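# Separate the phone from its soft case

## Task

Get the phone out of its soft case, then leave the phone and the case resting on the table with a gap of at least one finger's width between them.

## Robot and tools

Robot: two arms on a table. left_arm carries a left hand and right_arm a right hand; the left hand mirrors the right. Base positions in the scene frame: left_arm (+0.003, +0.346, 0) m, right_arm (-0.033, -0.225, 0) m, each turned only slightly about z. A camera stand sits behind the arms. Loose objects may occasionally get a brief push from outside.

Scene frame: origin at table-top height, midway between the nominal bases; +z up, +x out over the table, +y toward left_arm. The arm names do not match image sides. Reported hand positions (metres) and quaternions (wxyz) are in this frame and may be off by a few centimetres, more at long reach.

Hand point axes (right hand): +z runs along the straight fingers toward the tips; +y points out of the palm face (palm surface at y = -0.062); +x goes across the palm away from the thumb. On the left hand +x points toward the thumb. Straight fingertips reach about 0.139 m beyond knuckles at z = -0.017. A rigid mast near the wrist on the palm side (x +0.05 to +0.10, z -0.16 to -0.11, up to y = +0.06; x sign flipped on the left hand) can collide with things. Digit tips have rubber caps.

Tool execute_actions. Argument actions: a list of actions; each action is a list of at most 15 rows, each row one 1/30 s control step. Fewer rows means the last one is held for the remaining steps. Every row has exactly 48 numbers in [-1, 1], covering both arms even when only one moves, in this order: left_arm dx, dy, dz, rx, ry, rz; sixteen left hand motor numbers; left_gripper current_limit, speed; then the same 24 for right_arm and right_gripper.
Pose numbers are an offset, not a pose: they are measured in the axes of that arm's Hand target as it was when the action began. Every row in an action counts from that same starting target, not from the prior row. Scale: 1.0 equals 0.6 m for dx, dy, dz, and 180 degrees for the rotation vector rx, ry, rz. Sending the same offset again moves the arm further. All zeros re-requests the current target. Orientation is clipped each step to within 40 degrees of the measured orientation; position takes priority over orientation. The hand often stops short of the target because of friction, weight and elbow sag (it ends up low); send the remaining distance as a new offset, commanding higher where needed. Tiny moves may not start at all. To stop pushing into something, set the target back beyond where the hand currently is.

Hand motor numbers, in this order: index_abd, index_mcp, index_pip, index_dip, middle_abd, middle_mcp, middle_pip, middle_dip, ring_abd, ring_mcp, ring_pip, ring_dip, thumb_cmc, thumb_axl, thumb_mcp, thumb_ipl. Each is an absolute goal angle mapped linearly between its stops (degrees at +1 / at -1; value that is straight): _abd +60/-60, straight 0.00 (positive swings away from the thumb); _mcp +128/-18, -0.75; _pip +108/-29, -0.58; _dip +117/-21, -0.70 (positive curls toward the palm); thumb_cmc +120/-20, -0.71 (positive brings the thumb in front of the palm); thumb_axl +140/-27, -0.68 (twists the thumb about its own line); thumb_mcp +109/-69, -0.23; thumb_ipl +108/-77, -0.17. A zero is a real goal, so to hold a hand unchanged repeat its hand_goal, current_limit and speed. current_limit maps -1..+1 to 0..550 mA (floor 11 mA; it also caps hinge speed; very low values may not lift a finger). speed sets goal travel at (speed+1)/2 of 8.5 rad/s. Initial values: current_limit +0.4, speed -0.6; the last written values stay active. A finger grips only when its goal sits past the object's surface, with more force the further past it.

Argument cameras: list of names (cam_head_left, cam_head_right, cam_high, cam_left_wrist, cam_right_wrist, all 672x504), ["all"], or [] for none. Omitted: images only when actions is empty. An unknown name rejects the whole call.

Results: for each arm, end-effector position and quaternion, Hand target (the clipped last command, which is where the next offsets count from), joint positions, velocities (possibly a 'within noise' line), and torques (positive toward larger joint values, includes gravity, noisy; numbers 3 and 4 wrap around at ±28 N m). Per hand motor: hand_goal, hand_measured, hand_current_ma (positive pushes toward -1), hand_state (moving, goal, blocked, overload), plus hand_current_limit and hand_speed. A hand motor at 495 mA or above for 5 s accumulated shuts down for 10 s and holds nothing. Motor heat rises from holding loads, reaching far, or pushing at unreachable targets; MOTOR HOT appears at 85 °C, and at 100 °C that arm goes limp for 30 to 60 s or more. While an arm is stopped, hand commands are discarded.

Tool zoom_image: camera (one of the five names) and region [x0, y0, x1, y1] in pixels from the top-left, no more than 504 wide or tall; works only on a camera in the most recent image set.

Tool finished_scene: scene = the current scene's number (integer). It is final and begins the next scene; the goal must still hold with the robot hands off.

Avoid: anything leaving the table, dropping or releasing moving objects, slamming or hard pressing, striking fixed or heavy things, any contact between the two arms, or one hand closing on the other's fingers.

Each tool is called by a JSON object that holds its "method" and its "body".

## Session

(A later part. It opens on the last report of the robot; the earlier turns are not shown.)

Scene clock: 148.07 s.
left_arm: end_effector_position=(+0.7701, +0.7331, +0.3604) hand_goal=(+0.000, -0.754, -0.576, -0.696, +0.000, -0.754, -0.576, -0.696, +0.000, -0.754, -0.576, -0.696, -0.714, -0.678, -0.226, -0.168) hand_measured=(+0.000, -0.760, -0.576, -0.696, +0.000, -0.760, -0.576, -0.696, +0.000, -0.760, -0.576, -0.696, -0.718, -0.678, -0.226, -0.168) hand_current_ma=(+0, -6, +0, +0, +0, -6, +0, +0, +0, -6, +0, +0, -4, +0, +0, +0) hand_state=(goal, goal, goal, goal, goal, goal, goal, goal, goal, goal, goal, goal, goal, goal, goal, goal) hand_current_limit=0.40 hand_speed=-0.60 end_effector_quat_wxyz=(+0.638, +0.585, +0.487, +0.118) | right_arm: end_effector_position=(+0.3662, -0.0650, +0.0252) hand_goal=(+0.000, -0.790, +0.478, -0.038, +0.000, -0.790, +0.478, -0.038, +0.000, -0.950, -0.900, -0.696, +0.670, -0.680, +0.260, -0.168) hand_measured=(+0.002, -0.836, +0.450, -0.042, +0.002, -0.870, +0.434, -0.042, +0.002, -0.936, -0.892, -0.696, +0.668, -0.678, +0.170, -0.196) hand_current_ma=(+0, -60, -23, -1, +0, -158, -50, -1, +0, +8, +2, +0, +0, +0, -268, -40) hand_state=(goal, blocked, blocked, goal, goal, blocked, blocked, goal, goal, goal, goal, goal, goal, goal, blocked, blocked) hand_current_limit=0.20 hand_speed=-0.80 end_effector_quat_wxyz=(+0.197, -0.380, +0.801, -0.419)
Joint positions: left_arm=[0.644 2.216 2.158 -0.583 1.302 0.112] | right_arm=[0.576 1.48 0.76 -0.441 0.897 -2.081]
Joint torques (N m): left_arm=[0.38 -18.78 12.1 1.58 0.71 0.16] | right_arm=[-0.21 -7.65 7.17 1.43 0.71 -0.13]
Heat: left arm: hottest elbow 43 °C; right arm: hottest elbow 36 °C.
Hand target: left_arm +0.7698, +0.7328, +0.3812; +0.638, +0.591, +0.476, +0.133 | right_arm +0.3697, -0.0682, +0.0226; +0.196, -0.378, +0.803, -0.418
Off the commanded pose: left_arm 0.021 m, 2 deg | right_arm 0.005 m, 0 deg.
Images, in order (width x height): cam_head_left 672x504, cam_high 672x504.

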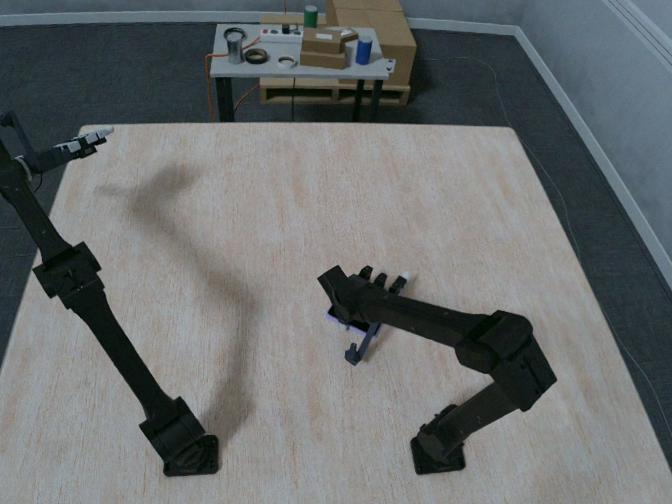

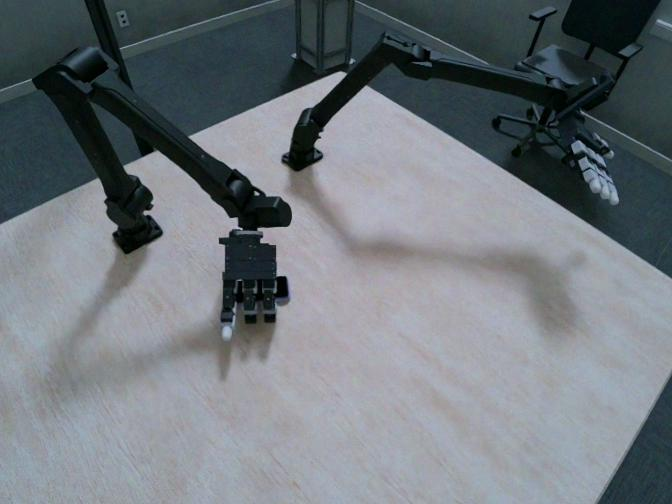

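{"method": "execute_actions", "body": {"actions": [[[0,0,0,0,0,0,0,-0.754,-0.576,-0.696,0,-0.754,-0.576,-0.696,0,-0.754,-0.576,-0.696,-0.714,-0.678,-0.226,-0.168,0.4,-0.6,0,0,0,0,0,0,0,-0.75,0.5,-0.038,0,-0.79,0.479,-0.038,0,-0.95,-0.9,-0.696,0.671,-0.68,0.28,-0.168,0.2,-0.8]],[[0,0,0,0,0,0,0,-0.754,-0.576,-0.696,0,-0.754,-0.576,-0.696,0,-0.754,-0.576,-0.696,-0.714,-0.678,-0.226,-0.168,0.4,-0.6,0,-0.034,-0.024,0,0,0,0,-0.75,0.5,-0.038,0,-0.79,0.479,-0.038,0,-0.95,-0.9,-0.696,0.671,-0.68,0.28,-0.168,0.2,-0.8]],[[0,0,0,0,0,0,0,-0.754,-0.576,-0.696,0,-0.754,-0.576,-0.696,0,-0.754,-0.576,-0.696,-0.714,-0.678,-0.226,-0.168,0.4,-0.6,0,-0.034,-0.024,0,0,0,0,-0.75,0.5,-0.038,0,-0.79,0.479,-0.038,0,-0.95,-0.9,-0.696,0.671,-0.68,0.28,-0.168,0.2,-0.8]]], "cameras": ["cam_head_left","cam_head_right","cam_high"]}}

{"method": "zoom_image", "body": {"camera": "cam_head_left", "region": [310, 270, 410, 370]}}

{"method": "zoom_image", "body": {"camera": "cam_high", "region": [190, 230, 310, 350]}}

Scene clock: 157.67 s.
left_arm: end_effector_position=(+0.7701, +0.7331, +0.3604) hand_goal=(+0.000, -0.754, -0.576, -0.696, +0.000, -0.754, -0.576, -0.696, +0.000, -0.754, -0.576, -0.696, -0.714, -0.678, -0.226, -0.168) hand_measured=(+0.000, -0.760, -0.576, -0.696, +0.000, -0.760, -0.576, -0.696, +0.000, -0.760, -0.576, -0.696, -0.718, -0.678, -0.226, -0.168) hand_current_ma=(+0, -6, +0, +0, +0, -6, +0, +0, +0, -6, +0, +0, -4, +0, +0, +0) hand_state=(goal, goal, goal, goal, goal, goal, goal, goal, goal, goal, goal, goal, goal, goal, goal, goal) hand_current_limit=0.40 hand_speed=-0.60 end_effector_quat_wxyz=(+0.638, +0.585, +0.487, +0.118) | right_arm: end_effector_position=(+0.3463, -0.0772, +0.0440) hand_goal=(+0.000, -0.750, +0.500, -0.038, +0.000, -0.790, +0.478, -0.038, +0.000, -0.950, -0.900, -0.696, +0.670, -0.680, +0.280, -0.168) hand_measured=(+0.002, -0.808, +0.452, -0.048, +0.002, -0.836, +0.434, -0.050, +0.002, -0.936, -0.892, -0.696, +0.658, -0.684, +0.170, -0.200) hand_current_ma=(+0, -88, -59, -4, +0, -62, -50, -5, +0, +8, +2, +0, -5, -1, -330, -49) hand_state=(goal, blocked, blocked, goal, goal, blocked, blocked, goal, goal, goal, goal, goal, goal, goal, blocked, blocked) hand_current_limit=0.20 hand_speed=-0.80 end_effector_quat_wxyz=(+0.170, -0.395, +0.800, -0.419)
Joint positions: left_arm=[0.644 2.216 2.158 -0.583 1.302 0.112] | right_arm=[0.575 1.41 0.766 -0.578 0.892 -2.082]
Joint torques (N m): left_arm=[0.32 -18.78 12.1 1.55 0.7 0.16] | right_arm=[-0.09 -9.17 12.23 0.36 0.98 -0.13]
Heat: left arm: hottest elbow 43 °C; right arm: hottest elbow 36 °C.
Hand target: left_arm +0.7698, +0.7328, +0.3812; +0.638, +0.591, +0.476, +0.133 | right_arm +0.3695, -0.0681, +0.0725; +0.196, -0.377, +0.803, -0.418
Off the commanded pose: left_arm 0.021 m, 2 deg | right_arm 0.038 m, 4 deg.
Images, in order (width x height): cam_head_left 672x504, cam_head_right 672x504, cam_high 672x504.

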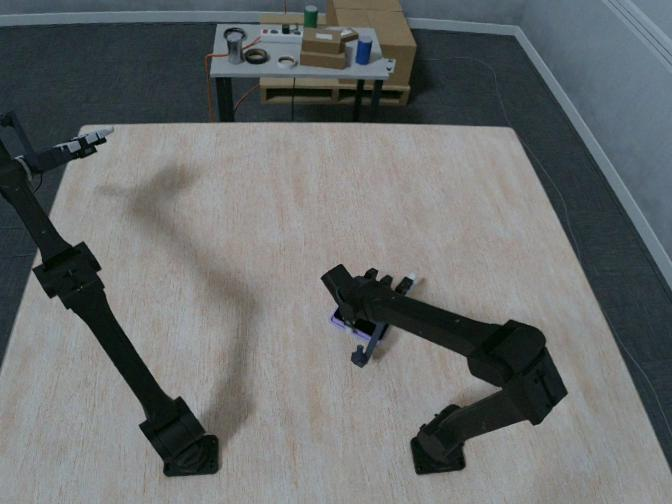

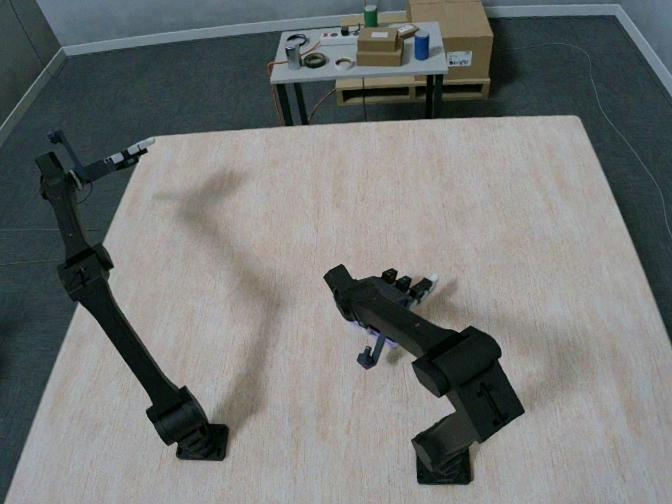

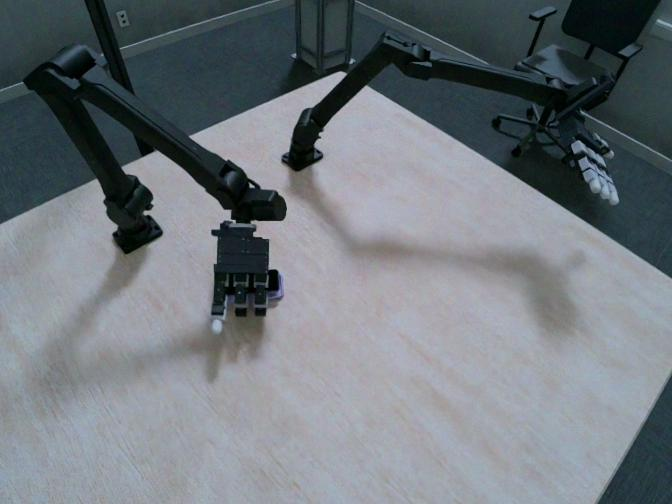

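Scaled by 5.040 from the camera's 672x504 image, which has a finer 960x720 frame.

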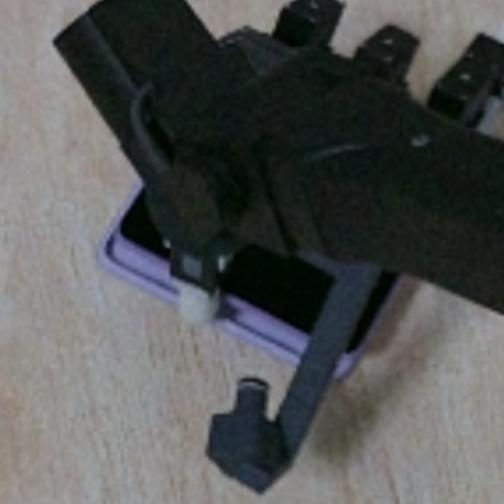

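Scaled by 4.200 from the camera's 672x504 image, which has a finer 960x720 frame.

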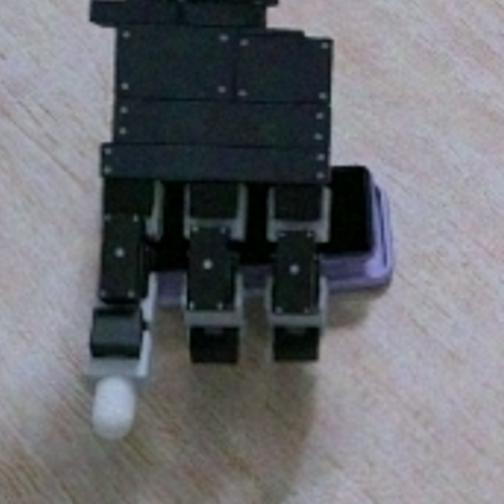

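{"method": "execute_actions", "body": {"actions": [[[0,0,0,0,0,0,0,-0.754,-0.576,-0.696,0,-0.754,-0.576,-0.696,0,-0.754,-0.576,-0.696,-0.714,-0.678,-0.226,-0.168,0.4,-0.6,0,-0.034,-0.024,0,0,0,0,-0.75,0.5,-0.038,0,-0.79,0.479,-0.038,0,-0.95,-0.9,-0.696,0.671,-0.68,0.28,-0.168,0.2,-0.8]]], "cameras": ["cam_head_left","cam_head_right","cam_high"]}}

{"method": "zoom_image", "body": {"camera": "cam_head_left", "region": [310, 270, 410, 370]}}

{"method": "zoom_image", "body": {"camera": "cam_high", "region": [190, 230, 310, 350]}}

Scene clock: 164.57 s.
left_arm: end_effector_position=(+0.7701, +0.7331, +0.3604) hand_goal=(+0.000, -0.754, -0.576, -0.696, +0.000, -0.754, -0.576, -0.696, +0.000, -0.754, -0.576, -0.696, -0.714, -0.678, -0.226, -0.168) hand_measured=(+0.000, -0.760, -0.576, -0.696, +0.000, -0.760, -0.576, -0.696, +0.000, -0.760, -0.576, -0.696, -0.718, -0.678, -0.226, -0.168) hand_current_ma=(+0, -6, +0, +0, +0, -6, +0, +0, +0, -6, +0, +0, -4, +0, +0, +0) hand_state=(goal, goal, goal, goal, goal, goal, goal, goal, goal, goal, goal, goal, goal, goal, goal, goal) hand_current_limit=0.40 hand_speed=-0.60 end_effector_quat_wxyz=(+0.638, +0.585, +0.487, +0.118) | right_arm: end_effector_position=(+0.3483, -0.0758, +0.0696) hand_goal=(+0.000, -0.750, +0.500, -0.038, +0.000, -0.790, +0.478, -0.038, +0.000, -0.950, -0.900, -0.696, +0.670, -0.680, +0.280, -0.168) hand_measured=(+0.002, -0.808, +0.452, -0.048, +0.002, -0.836, +0.434, -0.050, +0.002, -0.936, -0.892, -0.696, +0.658, -0.684, +0.170, -0.200) hand_current_ma=(+0, -88, -59, -4, +0, -62, -50, -5, +0, +8, +2, +0, -5, -1, -330, -49) hand_state=(goal, blocked, blocked, goal, goal, blocked, blocked, goal, goal, goal, goal, goal, goal, goal, blocked, blocked) hand_current_limit=0.20 hand_speed=-0.80 end_effector_quat_wxyz=(+0.172, -0.394, +0.800, -0.419)
Joint positions: left_arm=[0.644 2.216 2.158 -0.583 1.302 0.112] | right_arm=[0.575 1.368 0.805 -0.654 0.891 -2.082]
Joint torques (N m): left_arm=[0.38 -18.78 12.1 1.57 0.71 0.16] | right_arm=[-0.09 -8.7 12.59 0.36 0.99 -0.12]
Heat: left arm: hottest elbow 43 °C; right arm: hottest elbow 37 °C.
Hand target: left_arm +0.7698, +0.7328, +0.3812; +0.638, +0.591, +0.476, +0.133 | right_arm +0.3695, -0.0679, +0.0975; +0.196, -0.377, +0.803, -0.418
Off the commanded pose: left_arm 0.021 m, 2 deg | right_arm 0.036 m, 3 deg.
Images, in order (width x height): cam_head_left 672x504, cam_head_right 672x504, cam_high 672x504.

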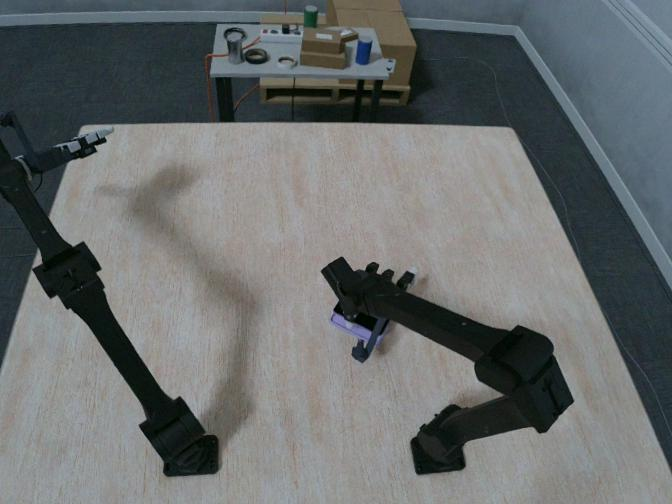

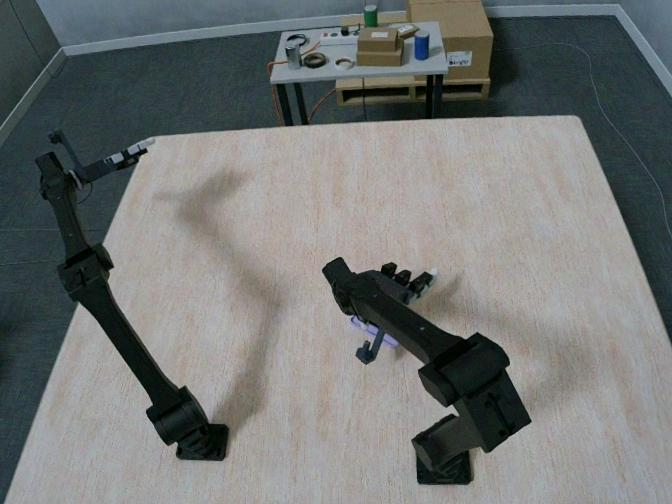

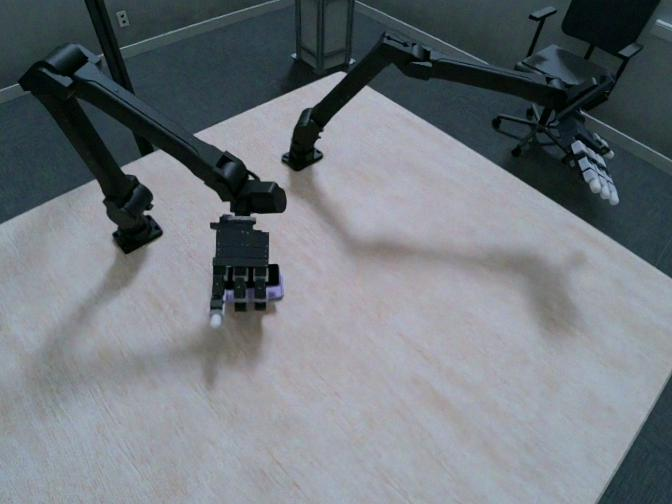

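Scaled by 5.040 from the camera's 672x504 image, which has a finer 960x720 frame.

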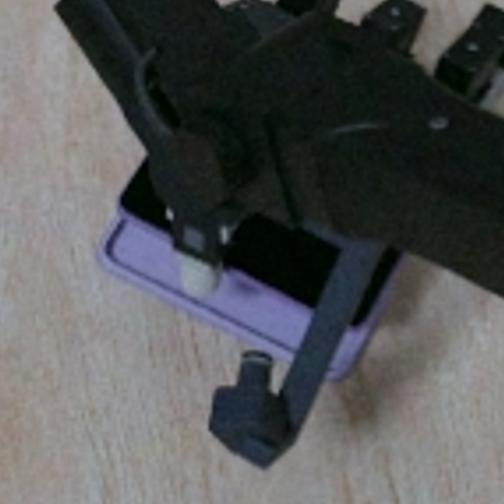

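Scaled by 4.200 from the camera's 672x504 image, which has a finer 960x720 frame.

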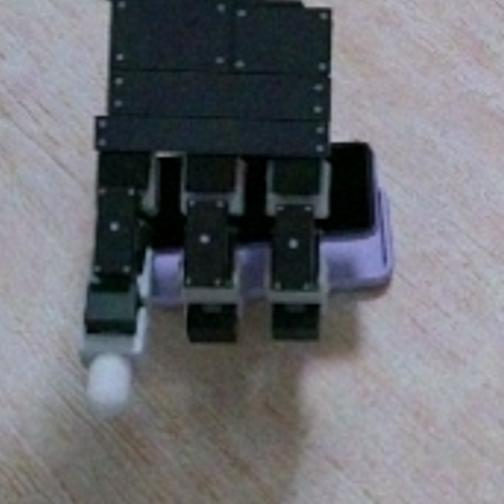

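{"method": "execute_actions", "body": {"actions": [[[0,0,0,0,0,0,0,-0.754,-0.576,-0.696,0,-0.754,-0.576,-0.696,0,-0.754,-0.576,-0.696,-0.714,-0.678,-0.226,-0.168,0.4,-0.6,-0.1223,0.0082,-0.012,0,0,0,0,-0.75,0.5,-0.038,0,-0.79,0.479,-0.038,0,-0.95,-0.9,-0.696,0.671,-0.68,0.28,-0.168,0.2,-0.8]],[[0,0,0,0,0,0,0,-0.754,-0.576,-0.696,0,-0.754,-0.576,-0.696,0,-0.754,-0.576,-0.696,-0.714,-0.678,-0.226,-0.168,0.4,-0.6,-0.1223,0.0082,-0.012,0,0,0,0,-0.75,0.5,-0.038,0,-0.79,0.479,-0.038,0,-0.95,-0.9,-0.696,0.671,-0.68,0.28,-0.168,0.2,-0.8]],[[0,0,0,0,0,0,0,-0.754,-0.576,-0.696,0,-0.754,-0.576,-0.696,0,-0.754,-0.576,-0.696,-0.714,-0.678,-0.226,-0.168,0.4,-0.6,-0.1223,0.0082,-0.012,0,0,0,0,-0.75,0.5,-0.038,0,-0.79,0.479,-0.038,0,-0.95,-0.9,-0.696,0.671,-0.68,0.28,-0.168,0.2,-0.8]]], "cameras": ["cam_head_left","cam_head_right","cam_high"]}}

{"method": "zoom_image", "body": {"camera": "cam_head_left", "region": [270, 220, 410, 360]}}

{"method": "zoom_image", "body": {"camera": "cam_high", "region": [220, 210, 360, 340]}}

Scene clock: 181.07 s.
left_arm: end_effector_position=(+0.7701, +0.7331, +0.3604) hand_goal=(+0.000, -0.754, -0.576, -0.696, +0.000, -0.754, -0.576, -0.696, +0.000, -0.754, -0.576, -0.696, -0.714, -0.678, -0.226, -0.168) hand_measured=(+0.000, -0.760, -0.576, -0.696, +0.000, -0.760, -0.576, -0.696, +0.000, -0.760, -0.576, -0.696, -0.718, -0.678, -0.226, -0.168) hand_current_ma=(+0, -6, +0, +0, +0, -6, +0, +0, +0, -6, +0, +0, -4, +0, +0, +0) hand_state=(goal, goal, goal, goal, goal, goal, goal, goal, goal, goal, goal, goal, goal, goal, goal, goal) hand_current_limit=0.40 hand_speed=-0.60 end_effector_quat_wxyz=(+0.638, +0.585, +0.487, +0.118) | right_arm: end_effector_position=(+0.4731, +0.1014, +0.0690) hand_goal=(+0.000, -0.750, +0.500, -0.038, +0.000, -0.790, +0.478, -0.038, +0.000, -0.950, -0.900, -0.696, +0.670, -0.680, +0.280, -0.168) hand_measured=(+0.002, -0.806, +0.452, -0.048, +0.002, -0.836, +0.434, -0.050, +0.002, -0.936, -0.892, -0.696, +0.658, -0.684, +0.170, -0.200) hand_current_ma=(+0, -86, -59, -4, +0, -59, -50, -6, +0, +8, +2, +0, -6, -2, -330, -50) hand_state=(goal, blocked, blocked, goal, goal, blocked, blocked, goal, goal, goal, goal, goal, goal, goal, blocked, blocked) hand_current_limit=0.20 hand_speed=-0.80 end_effector_quat_wxyz=(+0.169, -0.394, +0.799, -0.422)
Joint positions: left_arm=[0.644 2.216 2.158 -0.583 1.302 0.112] | right_arm=[0.72 1.896 1.482 -0.995 0.935 -1.849]
Joint torques (N m): left_arm=[0.38 -18.73 12.1 1.58 0.71 0.16] | right_arm=[1.08 -15.74 13.26 -0.09 1.29 0.05]
Heat: left arm: hottest elbow 43 °C; right arm: hottest elbow 39 °C.
Hand target: left_arm +0.7698, +0.7328, +0.3812; +0.638, +0.591, +0.476, +0.133 | right_arm +0.4899, +0.1182, +0.0975; +0.196, -0.377, +0.803, -0.418
Off the commanded pose: left_arm 0.021 m, 2 deg | right_arm 0.037 m, 4 deg.
Images, in order (width x height): cam_head_left 672x504, cam_head_right 672x504, cam_high 672x504.

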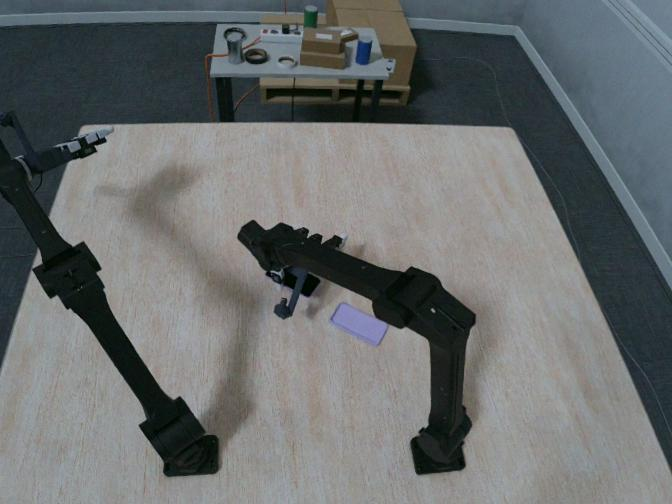

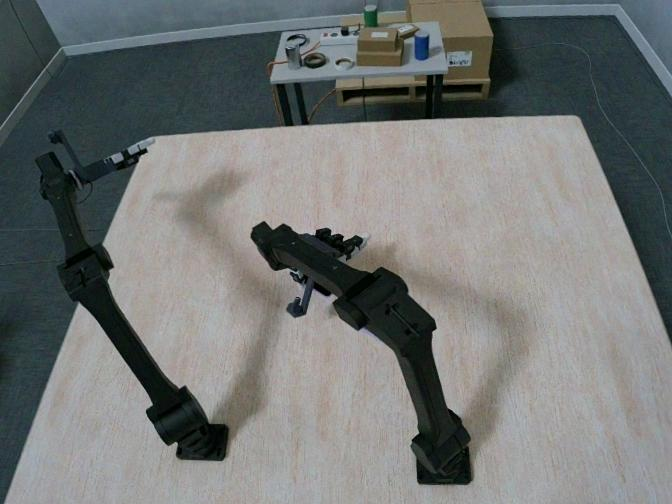

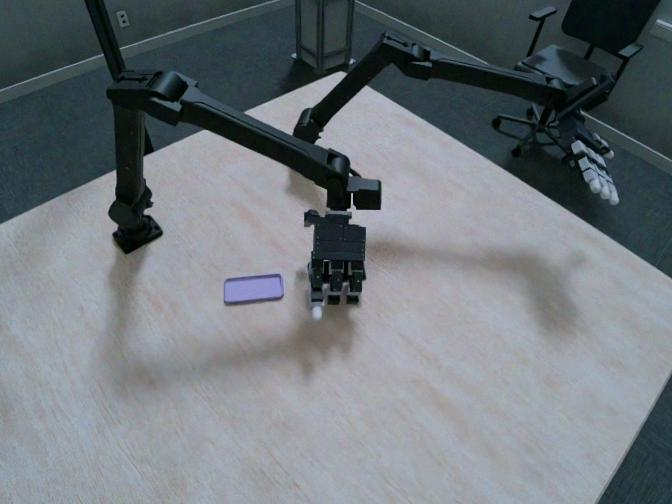

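Scaled by 3.600 from the camera's 672x504 image, which has a finer 960x720 frame.

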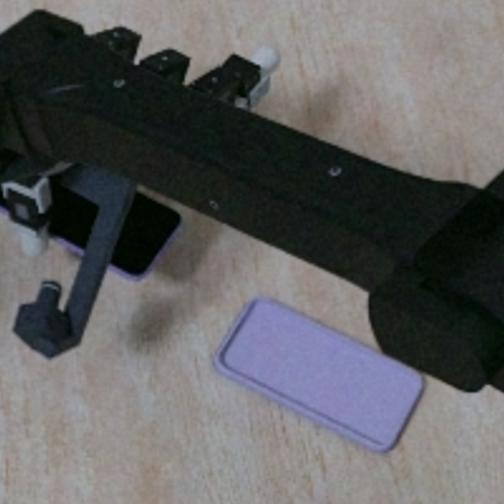

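Scaled by 3.600 from the camera's 672x504 image, which has a finer 960x720 frame.

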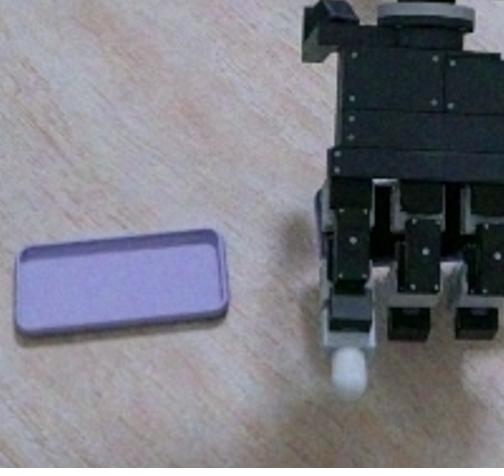

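{"method": "execute_actions", "body": {"actions": [[[0,0,0,0,0,0,0,-0.754,-0.576,-0.696,0,-0.754,-0.576,-0.696,0,-0.754,-0.576,-0.696,-0.714,-0.678,-0.226,-0.168,0.4,-0.6,-0.005,0.01,0.007,0.0016,-0.0027,0.0039,0,-0.75,0.5,-0.038,0,-0.79,0.479,-0.038,0,-0.95,-0.9,-0.696,0.671,-0.68,0.28,-0.168,0.2,-0.8],[0,0,0,0,0,0,0,-0.754,-0.576,-0.696,0,-0.754,-0.576,-0.696,0,-0.754,-0.576,-0.696,-0.714,-0.678,-0.226,-0.168,0.4,-0.6,-0.009,0.02,0.014,0.0032,-0.0055,0.0078,0,-0.75,0.5,-0.038,0,-0.79,0.479,-0.038,0,-0.95,-0.9,-0.696,0.671,-0.68,0.28,-0.168,0.2,-0.8],[0,0,0,0,0,0,0,-0.754,-0.576,-0.696,0,-0.754,-0.576,-0.696,0,-0.754,-0.576,-0.696,-0.714,-0.678,-0.226,-0.168,0.4,-0.6,-0.013,0.03,0.021,0.0048,-0.008,0.0115,0,-0.75,0.5,-0.038,0,-0.79,0.479,-0.038,0,-0.95,-0.9,-0.696,0.671,-0.68,0.28,-0.168,0.2,-0.8],[0,0,0,0,0,0,0,-0.754,-0.576,-0.696,0,-0.754,-0.576,-0.696,0,-0.754,-0.576,-0.696,-0.714,-0.678,-0.226,-0.168,0.4,-0.6,-0.017,0.041,0.028,0.0065,-0.011,0.0155,0,-0.75,0.5,-0.038,0,-0.79,0.479,-0.038,0,-0.95,-0.9,-0.696,0.671,-0.68,0.28,-0.168,0.2,-0.8]]], "cameras": ["cam_head_left"]}}

Scene clock: 204.27 s.
left_arm: end_effector_position=(+0.7701, +0.7331, +0.3604) hand_goal=(+0.000, -0.754, -0.576, -0.696, +0.000, -0.754, -0.576, -0.696, +0.000, -0.754, -0.576, -0.696, -0.714, -0.678, -0.226, -0.168) hand_measured=(+0.000, -0.760, -0.576, -0.696, +0.000, -0.760, -0.576, -0.696, +0.000, -0.760, -0.576, -0.696, -0.718, -0.678, -0.226, -0.168) hand_current_ma=(+0, -6, +0, +0, +0, -6, +0, +0, +0, -6, +0, +0, -4, +0, +0, +0) hand_state=(goal, goal, goal, goal, goal, goal, goal, goal, goal, goal, goal, goal, goal, goal, goal, goal) hand_current_limit=0.40 hand_speed=-0.60 end_effector_quat_wxyz=(+0.638, +0.585, +0.487, +0.118) | right_arm: end_effector_position=(+0.4912, +0.1143, +0.0553) hand_goal=(+0.000, -0.750, +0.500, -0.038, +0.000, -0.790, +0.478, -0.038, +0.000, -0.950, -0.900, -0.696, +0.670, -0.680, +0.280, -0.168) hand_measured=(+0.002, -0.806, +0.452, -0.048, +0.002, -0.836, +0.434, -0.050, +0.002, -0.936, -0.892, -0.696, +0.658, -0.684, +0.170, -0.200) hand_current_ma=(+0, -86, -59, -4, +0, -59, -50, -6, +0, +8, +2, +0, -6, -2, -330, -50) hand_state=(goal, blocked, blocked, goal, goal, blocked, blocked, goal, goal, goal, goal, goal, goal, goal, blocked, blocked) hand_current_limit=0.20 hand_speed=-0.80 end_effector_quat_wxyz=(+0.202, -0.372, +0.803, -0.419)
Joint positions: left_arm=[0.644 2.216 2.158 -0.583 1.302 0.112] | right_arm=[0.72 1.927 1.477 -0.888 0.947 -1.839]
Joint torques (N m): left_arm=[0.44 -18.84 12.1 1.57 0.71 0.16] | right_arm=[1.55 -16.15 9.07 1.28 1.29 0.06]
Heat: left arm: hottest elbow 44 °C; right arm: hottest elbow 40 °C.
Hand target: left_arm +0.7698, +0.7328, +0.3812; +0.638, +0.591, +0.476, +0.133 | right_arm +0.4960, +0.1263, +0.0675; +0.224, -0.363, +0.804, -0.415
Off the commanded pose: left_arm 0.021 m, 2 deg | right_arm 0.018 m, 3 deg.
Images, in order (width x height): cam_head_left 672x504.

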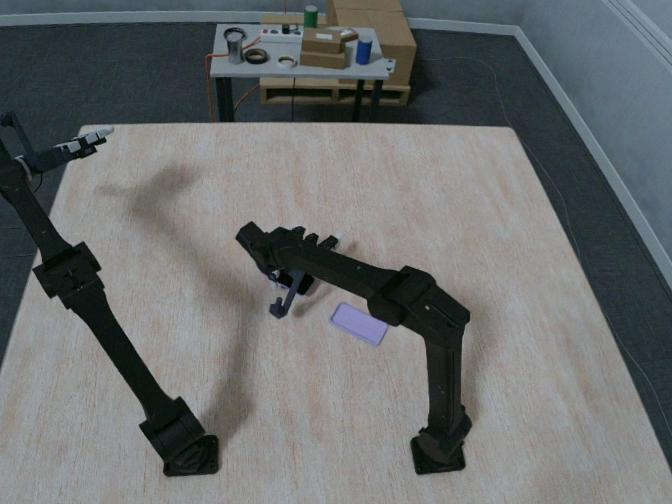

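{"method": "execute_actions", "body": {"actions": [[[0,0,0,0,0,0,0,-0.754,-0.576,-0.696,0,-0.754,-0.576,-0.696,0,-0.754,-0.576,-0.696,-0.714,-0.678,-0.226,-0.168,0.4,-0.6,0,0.008,0.006,0,0,0,0,-0.75,0.5,-0.038,0,-0.79,0.479,-0.038,0,-0.95,-0.9,-0.696,0.671,-0.68,0.28,-0.168,0.2,-0.8],[0,0,0,0,0,0,0,-0.754,-0.576,-0.696,0,-0.754,-0.576,-0.696,0,-0.754,-0.576,-0.696,-0.714,-0.678,-0.226,-0.168,0.4,-0.6,0,0.016,0.012,0,0,0,0,-0.75,0.5,-0.038,0,-0.79,0.479,-0.038,0,-0.95,-0.9,-0.696,0.671,-0.68,0.28,-0.168,0.2,-0.8],[0,0,0,0,0,0,0,-0.754,-0.576,-0.696,0,-0.754,-0.576,-0.696,0,-0.754,-0.576,-0.696,-0.714,-0.678,-0.226,-0.168,0.4,-0.6,0,0.0246,0.0173,0,0,0,0,-0.75,0.5,-0.038,0,-0.79,0.479,-0.038,0,-0.95,-0.9,-0.696,0.671,-0.68,0.28,-0.168,0.2,-0.8]]], "cameras": ["cam_head_right"]}}

Scene clock: 211.37 s.
left_arm: end_effector_position=(+0.7701, +0.7331, +0.3604) hand_goal=(+0.000, -0.754, -0.576, -0.696, +0.000, -0.754, -0.576, -0.696, +0.000, -0.754, -0.576, -0.696, -0.714, -0.678, -0.226, -0.168) hand_measured=(+0.000, -0.760, -0.576, -0.696, +0.000, -0.760, -0.576, -0.696, +0.000, -0.760, -0.576, -0.696, -0.718, -0.678, -0.226, -0.168) hand_current_ma=(+0, -6, +0, +0, +0, -6, +0, +0, +0, -6, +0, +0, -4, +0, +0, +0) hand_state=(goal, goal, goal, goal, goal, goal, goal, goal, goal, goal, goal, goal, goal, goal, goal, goal) hand_current_limit=0.40 hand_speed=-0.60 end_effector_quat_wxyz=(+0.638, +0.585, +0.487, +0.118) | right_arm: end_effector_position=(+0.4915, +0.1144, +0.0357) hand_goal=(+0.000, -0.750, +0.500, -0.038, +0.000, -0.790, +0.478, -0.038, +0.000, -0.950, -0.900, -0.696, +0.670, -0.680, +0.280, -0.168) hand_measured=(+0.002, -0.806, +0.452, -0.048, +0.002, -0.836, +0.434, -0.050, +0.002, -0.936, -0.892, -0.696, +0.658, -0.684, +0.170, -0.200) hand_current_ma=(+0, -86, -59, -4, +0, -59, -50, -6, +0, +8, +2, +0, -6, -2, -330, -50) hand_state=(goal, blocked, blocked, goal, goal, blocked, blocked, goal, goal, goal, goal, goal, goal, goal, blocked, blocked) hand_current_limit=0.20 hand_speed=-0.80 end_effector_quat_wxyz=(+0.201, -0.373, +0.803, -0.419)
Joint positions: left_arm=[0.644 2.216 2.158 -0.583 1.302 0.112] | right_arm=[0.72 1.952 1.459 -0.848 0.948 -1.839]
Joint torques (N m): left_arm=[0.44 -18.84 12.11 1.57 0.71 0.16] | right_arm=[1.55 -16.62 8.95 1.25 1.26 0.05]
Heat: left arm: hottest elbow 44 °C; right arm: hottest elbow 40 °C.
Hand target: left_arm +0.7698, +0.7328, +0.3812; +0.638, +0.591, +0.476, +0.133 | right_arm +0.4970, +0.1268, +0.0494; +0.223, -0.363, +0.804, -0.415
Off the commanded pose: left_arm 0.021 m, 2 deg | right_arm 0.019 m, 3 deg.
Images, in order (width x height): cam_head_right 672x504.

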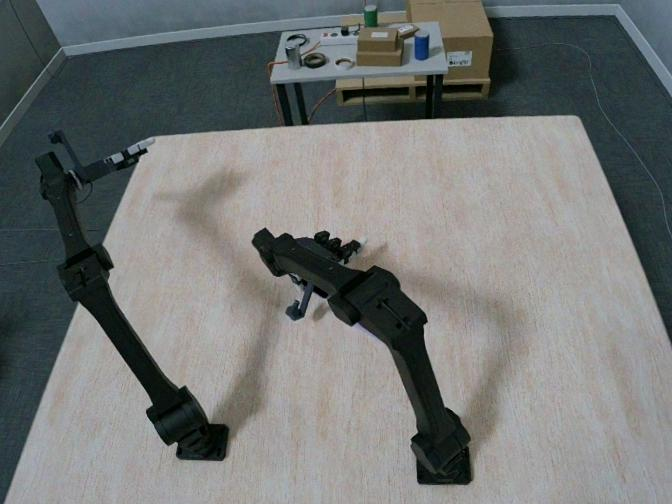

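{"method": "execute_actions", "body": {"actions": [[[0,0,0,0,0,0,0,-0.754,-0.576,-0.696,0,-0.754,-0.576,-0.696,0,-0.754,-0.576,-0.696,-0.714,-0.678,-0.226,-0.168,0.4,-0.6,0,0.0055,0.004,0,0,0,0,-0.75,0.5,-0.038,0,-0.79,0.479,-0.038,0,-0.95,-0.9,-0.696,0.671,-0.68,0.28,-0.168,0.2,-0.8],[0,0,0,0,0,0,0,-0.754,-0.576,-0.696,0,-0.754,-0.576,-0.696,0,-0.754,-0.576,-0.696,-0.714,-0.678,-0.226,-0.168,0.4,-0.6,0,0.0115,0.008,0,0,0,0,-0.75,0.5,-0.038,0,-0.79,0.479,-0.038,0,-0.95,-0.9,-0.696,0.671,-0.68,0.28,-0.168,0.2,-0.8]]]}}

{"method": "execute_actions", "body": {"actions": [[[0,0,0,0,0,0,0,-0.754,-0.576,-0.696,0,-0.754,-0.576,-0.696,0,-0.754,-0.576,-0.696,-0.714,-0.678,-0.226,-0.168,0.4,-0.6,0,0.003,0.002,0,0,0,0,-0.75,0.5,-0.038,0,-0.79,0.479,-0.038,0,-0.95,-0.9,-0.696,0.671,-0.68,0.28,-0.168,0.2,-0.8],[0,0,0,0,0,0,0,-0.754,-0.576,-0.696,0,-0.754,-0.576,-0.696,0,-0.754,-0.576,-0.696,-0.714,-0.678,-0.226,-0.168,0.4,-0.6,0,0.006,0.004,0,0,0,0,-0.75,0.5,-0.038,0,-0.79,0.479,-0.038,0,-0.95,-0.9,-0.696,0.671,-0.68,0.28,-0.168,0.2,-0.8]]], "cameras": ["cam_right_wrist","cam_high"]}}

Scene clock: 218.07 s.
left_arm: end_effector_position=(+0.7701, +0.7331, +0.3604) hand_goal=(+0.000, -0.754, -0.576, -0.696, +0.000, -0.754, -0.576, -0.696, +0.000, -0.754, -0.576, -0.696, -0.714, -0.678, -0.226, -0.168) hand_measured=(+0.000, -0.760, -0.576, -0.696, +0.000, -0.760, -0.576, -0.696, +0.000, -0.760, -0.576, -0.696, -0.718, -0.678, -0.226, -0.168) hand_current_ma=(+0, -6, +0, +0, +0, -6, +0, +0, +0, -6, +0, +0, -4, +0, +0, +0) hand_state=(goal, goal, goal, goal, goal, goal, goal, goal, goal, goal, goal, goal, goal, goal, goal, goal) hand_current_limit=0.40 hand_speed=-0.60 end_effector_quat_wxyz=(+0.638, +0.585, +0.487, +0.118) | right_arm: end_effector_position=(+0.4930, +0.1157, +0.0316) hand_goal=(+0.000, -0.750, +0.500, -0.038, +0.000, -0.790, +0.478, -0.038, +0.000, -0.950, -0.900, -0.696, +0.670, -0.680, +0.280, -0.168) hand_measured=(+0.002, -0.806, +0.452, -0.048, +0.002, -0.836, +0.434, -0.050, +0.002, -0.936, -0.892, -0.696, +0.658, -0.684, +0.170, -0.200) hand_current_ma=(+0, -86, -59, -4, +0, -59, -50, -6, +0, +8, +2, +0, -6, -2, -330, -50) hand_state=(goal, blocked, blocked, goal, goal, blocked, blocked, goal, goal, goal, goal, goal, goal, goal, blocked, blocked) hand_current_limit=0.20 hand_speed=-0.80 end_effector_quat_wxyz=(+0.204, -0.371, +0.804, -0.418)
Joint positions: left_arm=[0.644 2.216 2.158 -0.583 1.302 0.112] | right_arm=[0.72 1.958 1.455 -0.83 0.948 -1.839]
Joint torques (N m): left_arm=[0.38 -18.78 12.1 1.58 0.71 0.16] | right_arm=[1.49 -16.21 8.73 1.31 1.26 0.04]
Heat: left arm: hottest elbow 44 °C; right arm: hottest elbow 39 °C.
Hand target: left_arm +0.7698, +0.7328, +0.3812; +0.638, +0.591, +0.476, +0.133 | right_arm +0.4975, +0.1271, +0.0413; +0.224, -0.363, +0.804, -0.415
Off the commanded pose: left_arm 0.021 m, 2 deg | right_arm 0.015 m, 2 deg.

Scene clock: 218.77 s.
left_arm: end_effector_position=(+0.7701, +0.7331, +0.3604) hand_goal=(+0.000, -0.754, -0.576, -0.696, +0.000, -0.754, -0.576, -0.696, +0.000, -0.754, -0.576, -0.696, -0.714, -0.678, -0.226, -0.168) hand_measured=(+0.000, -0.760, -0.576, -0.696, +0.000, -0.760, -0.576, -0.696, +0.000, -0.760, -0.576, -0.696, -0.718, -0.678, -0.226, -0.168) hand_current_ma=(+0, -6, +0, +0, +0, -6, +0, +0, +0, -6, +0, +0, -4, +0, +0, +0) hand_state=(goal, goal, goal, goal, goal, goal, goal, goal, goal, goal, goal, goal, goal, goal, goal, goal) hand_current_limit=0.40 hand_speed=-0.60 end_effector_quat_wxyz=(+0.638, +0.585, +0.487, +0.118) | right_arm: end_effector_position=(+0.4942, +0.1168, +0.0287) hand_goal=(+0.000, -0.750, +0.500, -0.038, +0.000, -0.790, +0.478, -0.038, +0.000, -0.950, -0.900, -0.696, +0.670, -0.680, +0.280, -0.168) hand_measured=(+0.002, -0.806, +0.452, -0.048, +0.002, -0.836, +0.434, -0.050, +0.002, -0.936, -0.892, -0.696, +0.658, -0.684, +0.170, -0.200) hand_current_ma=(+0, -86, -59, -4, +0, -59, -50, -6, +0, +8, +2, +0, -6, -2, -330, -50) hand_state=(goal, blocked, blocked, goal, goal, blocked, blocked, goal, goal, goal, goal, goal, goal, goal, blocked, blocked) hand_current_limit=0.20 hand_speed=-0.80 end_effector_quat_wxyz=(+0.206, -0.370, +0.804, -0.418)
Joint positions: left_arm=[0.644 2.216 2.158 -0.583 1.302 0.112] | right_arm=[0.72 1.964 1.455 -0.821 0.948 -1.839]
Joint torques (N m): left_arm=[0.44 -18.84 12.11 1.58 0.71 0.16] | right_arm=[1.49 -16.21 8.44 1.31 1.26 0.05]
Heat: left arm: hottest elbow 44 °C; right arm: hottest elbow 39 °C.
Hand target: left_arm +0.7698, +0.7328, +0.3812; +0.638, +0.591, +0.476, +0.133 | right_arm +0.4976, +0.1273, +0.0370; +0.224, -0.363, +0.804, -0.415
Off the commanded pose: left_arm 0.021 m, 2 deg | right_arm 0.014 m, 2 deg.
camera_calibration:
cam_right_wrist: T_world_to_cam=[[0.275741, 0.828074, -0.48812, -0.181136], [0.078712, 0.486649, 0.870044, -0.163599], [0.958004, -0.278328, 0.0690097, -0.319765], [0, 0, 0, 1]] pos_world=[0.36916, 0.14061, 0.0759894]
Images, in order (width x height): cam_high 672x504, cam_right_wrist 672x504.

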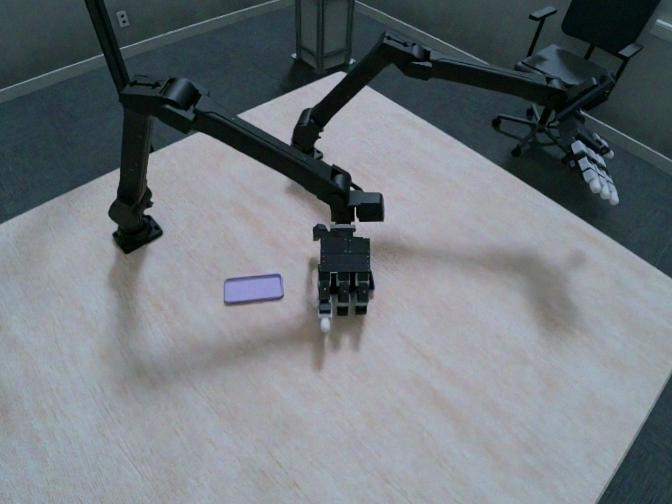

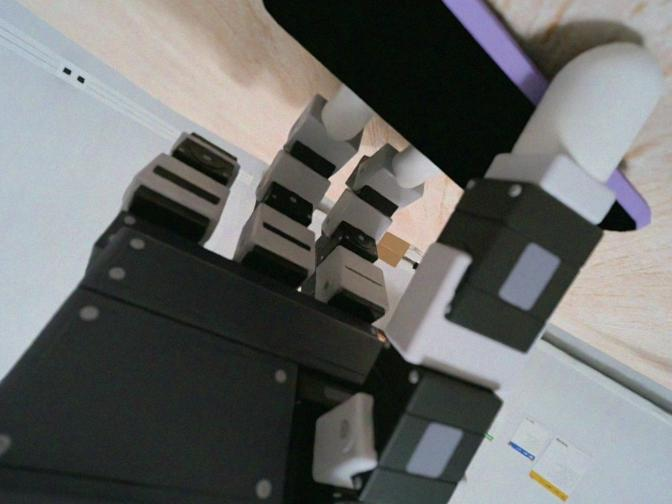

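{"method": "execute_actions", "body": {"actions": [[[0,0,0,0,0,0,0,-0.754,-0.576,-0.696,0,-0.754,-0.576,-0.696,0,-0.754,-0.576,-0.696,-0.714,-0.678,-0.226,-0.168,0.4,-0.6,0,0.002,0.0015,-0.001,0.001,-0.004,0,-0.75,0.5,-0.038,0,-0.79,0.479,-0.038,0,-0.95,-0.9,-0.696,0.671,-0.68,0.28,-0.168,0.2,-0.8],[0,0,0,0,0,0,0,-0.754,-0.576,-0.696,0,-0.754,-0.576,-0.696,0,-0.754,-0.576,-0.696,-0.714,-0.678,-0.226,-0.168,0.4,-0.6,0,0.004,0.003,-0.002,0.002,-0.008,0,-0.75,0.5,-0.038,0,-0.79,0.479,-0.038,0,-0.95,-0.9,-0.696,0.671,-0.68,0.28,-0.168,0.2,-0.8]]]}}

Scene clock: 227.07 s.
left_arm: end_effector_position=(+0.7701, +0.7331, +0.3604) hand_goal=(+0.000, -0.754, -0.576, -0.696, +0.000, -0.754, -0.576, -0.696, +0.000, -0.754, -0.576, -0.696, -0.714, -0.678, -0.226, -0.168) hand_measured=(+0.000, -0.760, -0.576, -0.696, +0.000, -0.760, -0.576, -0.696, +0.000, -0.760, -0.576, -0.696, -0.718, -0.678, -0.226, -0.168) hand_current_ma=(+0, -6, +0, +0, +0, -6, +0, +0, +0, -6, +0, +0, -4, +0, +0, +0) hand_state=(goal, goal, goal, goal, goal, goal, goal, goal, goal, goal, goal, goal, goal, goal, goal, goal) hand_current_limit=0.40 hand_speed=-0.60 end_effector_quat_wxyz=(+0.638, +0.585, +0.487, +0.118) | right_arm: end_effector_position=(+0.4940, +0.1165, +0.0273) hand_goal=(+0.000, -0.750, +0.500, -0.038, +0.000, -0.790, +0.478, -0.038, +0.000, -0.950, -0.900, -0.696, +0.670, -0.680, +0.280, -0.168) hand_measured=(+0.002, -0.806, +0.452, -0.048, +0.002, -0.836, +0.436, -0.050, +0.002, -0.936, -0.892, -0.696, +0.658, -0.684, +0.170, -0.200) hand_current_ma=(+0, -86, -58, -4, +0, -59, -47, -6, +0, +8, +2, +0, -6, -2, -330, -51) hand_state=(goal, blocked, blocked, goal, goal, blocked, blocked, goal, goal, goal, goal, goal, goal, goal, blocked, blocked) hand_current_limit=0.20 hand_speed=-0.80 end_effector_quat_wxyz=(+0.205, -0.371, +0.804, -0.418)
Joint positions: left_arm=[0.644 2.216 2.158 -0.583 1.302 0.112] | right_arm=[0.72 1.966 1.455 -0.821 0.949 -1.839]
Joint torques (N m): left_arm=[0.38 -18.78 12.11 1.57 0.71 0.16] | right_arm=[1.44 -15.56 9.68 0.73 1.06 -0.14]
Heat: left arm: hottest elbow 44 °C; right arm: hottest elbow 39 °C.
Hand target: left_arm +0.7698, +0.7328, +0.3812; +0.638, +0.591, +0.476, +0.133 | right_arm +0.4978, +0.1273, +0.0340; +0.215, -0.373, +0.801, -0.416
Off the commanded pose: left_arm 0.021 m, 2 deg | right_arm 0.013 m, 1 deg.

{"method": "execute_actions", "body": {"actions": [[[0,0,0,0,0,0,0,-0.754,-0.576,-0.696,0,-0.754,-0.576,-0.696,0,-0.754,-0.576,-0.696,-0.714,-0.678,-0.226,-0.168,0.4,-0.6,0,0.003,0.002,-0.001,0.001,-0.003,0,-0.75,0.5,-0.038,0,-0.79,0.479,-0.038,0,-0.95,-0.9,-0.696,0.671,-0.68,0.28,-0.168,0.2,-0.8]]], "cameras": ["cam_right_wrist","cam_head_right","cam_high"]}}

Scene clock: 231.50 s.
left_arm: end_effector_position=(+0.7701, +0.7331, +0.3604) hand_goal=(+0.000, -0.754, -0.576, -0.696, +0.000, -0.754, -0.576, -0.696, +0.000, -0.754, -0.576, -0.696, -0.714, -0.678, -0.226, -0.168) hand_measured=(+0.000, -0.760, -0.576, -0.696, +0.000, -0.760, -0.576, -0.696, +0.000, -0.760, -0.576, -0.696, -0.718, -0.678, -0.226, -0.168) hand_current_ma=(+0, -6, +0, +0, +0, -6, +0, +0, +0, -6, +0, +0, -4, +0, +0, +0) hand_state=(goal, goal, goal, goal, goal, goal, goal, goal, goal, goal, goal, goal, goal, goal, goal, goal) hand_current_limit=0.40 hand_speed=-0.60 end_effector_quat_wxyz=(+0.638, +0.585, +0.487, +0.118) | right_arm: end_effector_position=(+0.4937, +0.1163, +0.0268) hand_goal=(+0.000, -0.750, +0.500, -0.038, +0.000, -0.790, +0.478, -0.038, +0.000, -0.950, -0.900, -0.696, +0.670, -0.680, +0.280, -0.168) hand_measured=(+0.002, -0.806, +0.452, -0.048, +0.002, -0.836, +0.436, -0.050, +0.002, -0.936, -0.892, -0.696, +0.658, -0.684, +0.170, -0.200) hand_current_ma=(+0, -86, -58, -4, +0, -59, -47, -6, +0, +8, +2, +0, -6, -2, -330, -51) hand_state=(goal, blocked, blocked, goal, goal, blocked, blocked, goal, goal, goal, goal, goal, goal, goal, blocked, blocked) hand_current_limit=0.20 hand_speed=-0.80 end_effector_quat_wxyz=(+0.204, -0.372, +0.803, -0.419)
Joint positions: left_arm=[0.644 2.216 2.158 -0.583 1.302 0.112] | right_arm=[0.72 1.967 1.455 -0.821 0.949 -1.843]
Joint torques (N m): left_arm=[0.38 -18.78 12.11 1.57 0.71 0.16] | right_arm=[1.38 -15.15 10.14 0.51 0.96 -0.16]
Heat: left arm: hottest elbow 44 °C; right arm: hottest elbow 39 °C.
Hand target: left_arm +0.7698, +0.7328, +0.3812; +0.638, +0.591, +0.476, +0.133 | right_arm +0.4979, +0.1274, +0.0317; +0.211, -0.376, +0.800, -0.417
Off the commanded pose: left_arm 0.021 m, 2 deg | right_arm 0.013 m, 1 deg.
camera_calibration:
cam_right_wrist: T_world_to_cam=[[0.272068, 0.826329, -0.493113, -0.179359], [0.0811642, 0.490911, 0.867421, -0.163424], [0.958849, -0.27602, 0.0664927, -0.319971], [0, 0, 0, 1]] pos_world=[0.368866, 0.140117, 0.0745886]
Images, in order (width x height): cam_head_right 672x504, cam_high 672x504, cam_right_wrist 672x504.

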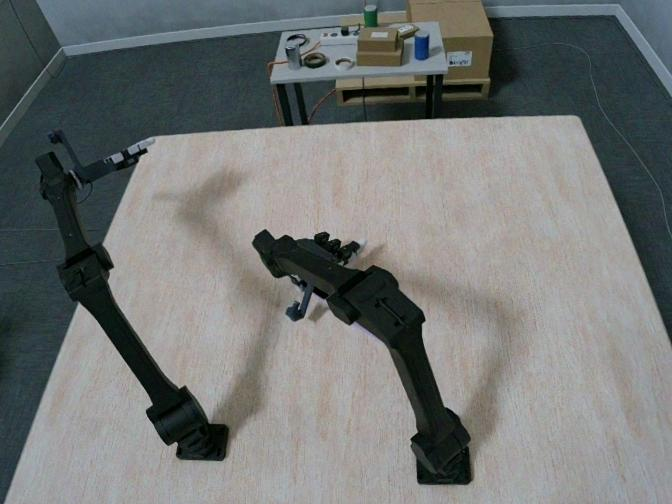

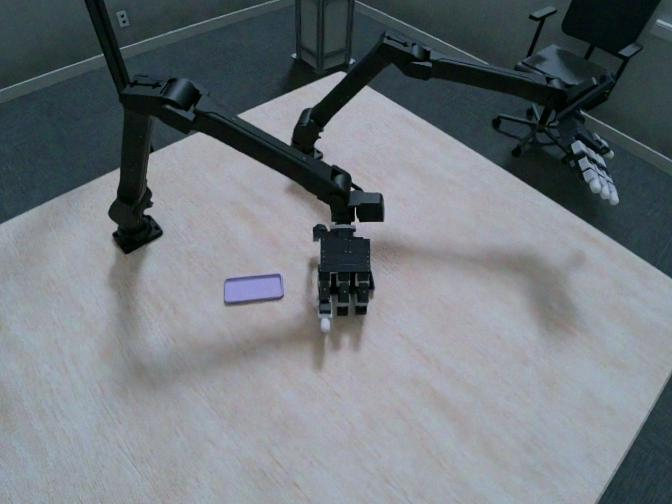

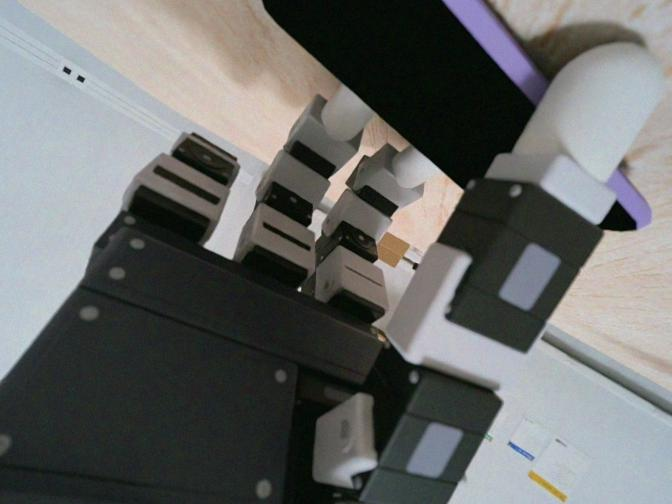

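{"method": "execute_actions", "body": {"actions": [[[0,0,0,0,0,0,0,-0.754,-0.576,-0.696,0,-0.754,-0.576,-0.696,0,-0.754,-0.576,-0.696,-0.714,-0.678,-0.226,-0.168,0.4,-0.6,0,0,0,0,0,0,0,-0.84,0.45,-0.02,0,-0.84,0.45,-0.02,0,-0.95,-0.9,-0.696,0.671,-0.68,0.17,-0.168,0.2,-0.85]],[[0,0,0,0,0,0,0,-0.754,-0.576,-0.696,0,-0.754,-0.576,-0.696,0,-0.754,-0.576,-0.696,-0.714,-0.678,-0.226,-0.168,0.4,-0.6,0,0,0,0,0,0,0,-0.986,0.328,0.029,0,-0.986,0.328,0.029,0,-0.95,-0.9,-0.696,0.671,-0.68,0.056,-0.168,0.2,-0.85]]], "cameras": ["cam_right_wrist"]}}

Scene clock: 237.50 s.
left_arm: end_effector_position=(+0.7701, +0.7331, +0.3604) hand_goal=(+0.000, -0.754, -0.576, -0.696, +0.000, -0.754, -0.576, -0.696, +0.000, -0.754, -0.576, -0.696, -0.714, -0.678, -0.226, -0.168) hand_measured=(+0.000, -0.760, -0.576, -0.696, +0.000, -0.760, -0.576, -0.696, +0.000, -0.760, -0.576, -0.696, -0.718, -0.678, -0.226, -0.168) hand_current_ma=(+0, -6, +0, +0, +0, -6, +0, +0, +0, -6, +0, +0, -4, +0, +0, +0) hand_state=(goal, goal, goal, goal, goal, goal, goal, goal, goal, goal, goal, goal, goal, goal, goal, goal) hand_current_limit=0.40 hand_speed=-0.60 end_effector_quat_wxyz=(+0.638, +0.585, +0.487, +0.118) | right_arm: end_effector_position=(+0.4934, +0.1163, +0.0261) hand_goal=(+0.000, -0.986, +0.328, +0.028, +0.000, -0.986, +0.328, +0.028, +0.000, -0.950, -0.900, -0.696, +0.670, -0.680, +0.056, -0.168) hand_measured=(+0.002, -0.968, +0.332, +0.026, +0.002, -0.968, +0.332, +0.024, +0.002, -0.936, -0.892, -0.696, +0.666, -0.682, +0.060, -0.170) hand_current_ma=(+0, +12, +1, +0, +0, +13, +1, -1, +0, +8, +2, +0, -1, +0, +1, +0) hand_state=(goal, goal, goal, goal, goal, goal, goal, goal, goal, goal, goal, goal, goal, goal, goal, goal) hand_current_limit=0.20 hand_speed=-0.85 end_effector_quat_wxyz=(+0.203, -0.373, +0.803, -0.419)
Joint positions: left_arm=[0.644 2.216 2.158 -0.583 1.302 0.112] | right_arm=[0.721 1.968 1.455 -0.821 0.949 -1.844]
Joint torques (N m): left_arm=[0.44 -18.73 12.1 1.57 0.71 0.16] | right_arm=[1.32 -15.21 10.13 0.53 0.97 -0.15]
Heat: left arm: hottest elbow 44 °C; right arm: hottest elbow 39 °C.
Hand target: left_arm +0.7698, +0.7328, +0.3812; +0.638, +0.591, +0.476, +0.133 | right_arm +0.4979, +0.1273, +0.0318; +0.211, -0.376, +0.800, -0.417
Off the commanded pose: left_arm 0.021 m, 2 deg | right_arm 0.013 m, 1 deg.
camera_calibration:
cam_right_wrist: T_world_to_cam=[[0.270477, 0.825889, -0.494722, -0.178836], [0.081923, 0.492268, 0.86658, -0.163296], [0.959235, -0.274919, 0.0654875, -0.319963], [0, 0, 0, 1]] pos_world=[0.368668, 0.14012, 0.073988]
Images, in order (width x height): cam_right_wrist 672x504.

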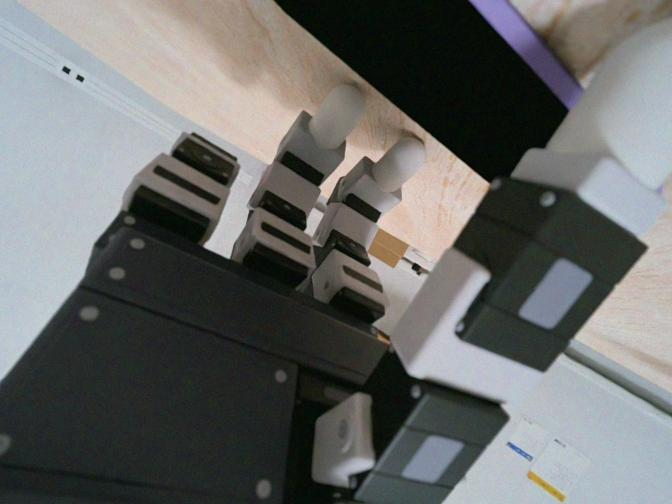

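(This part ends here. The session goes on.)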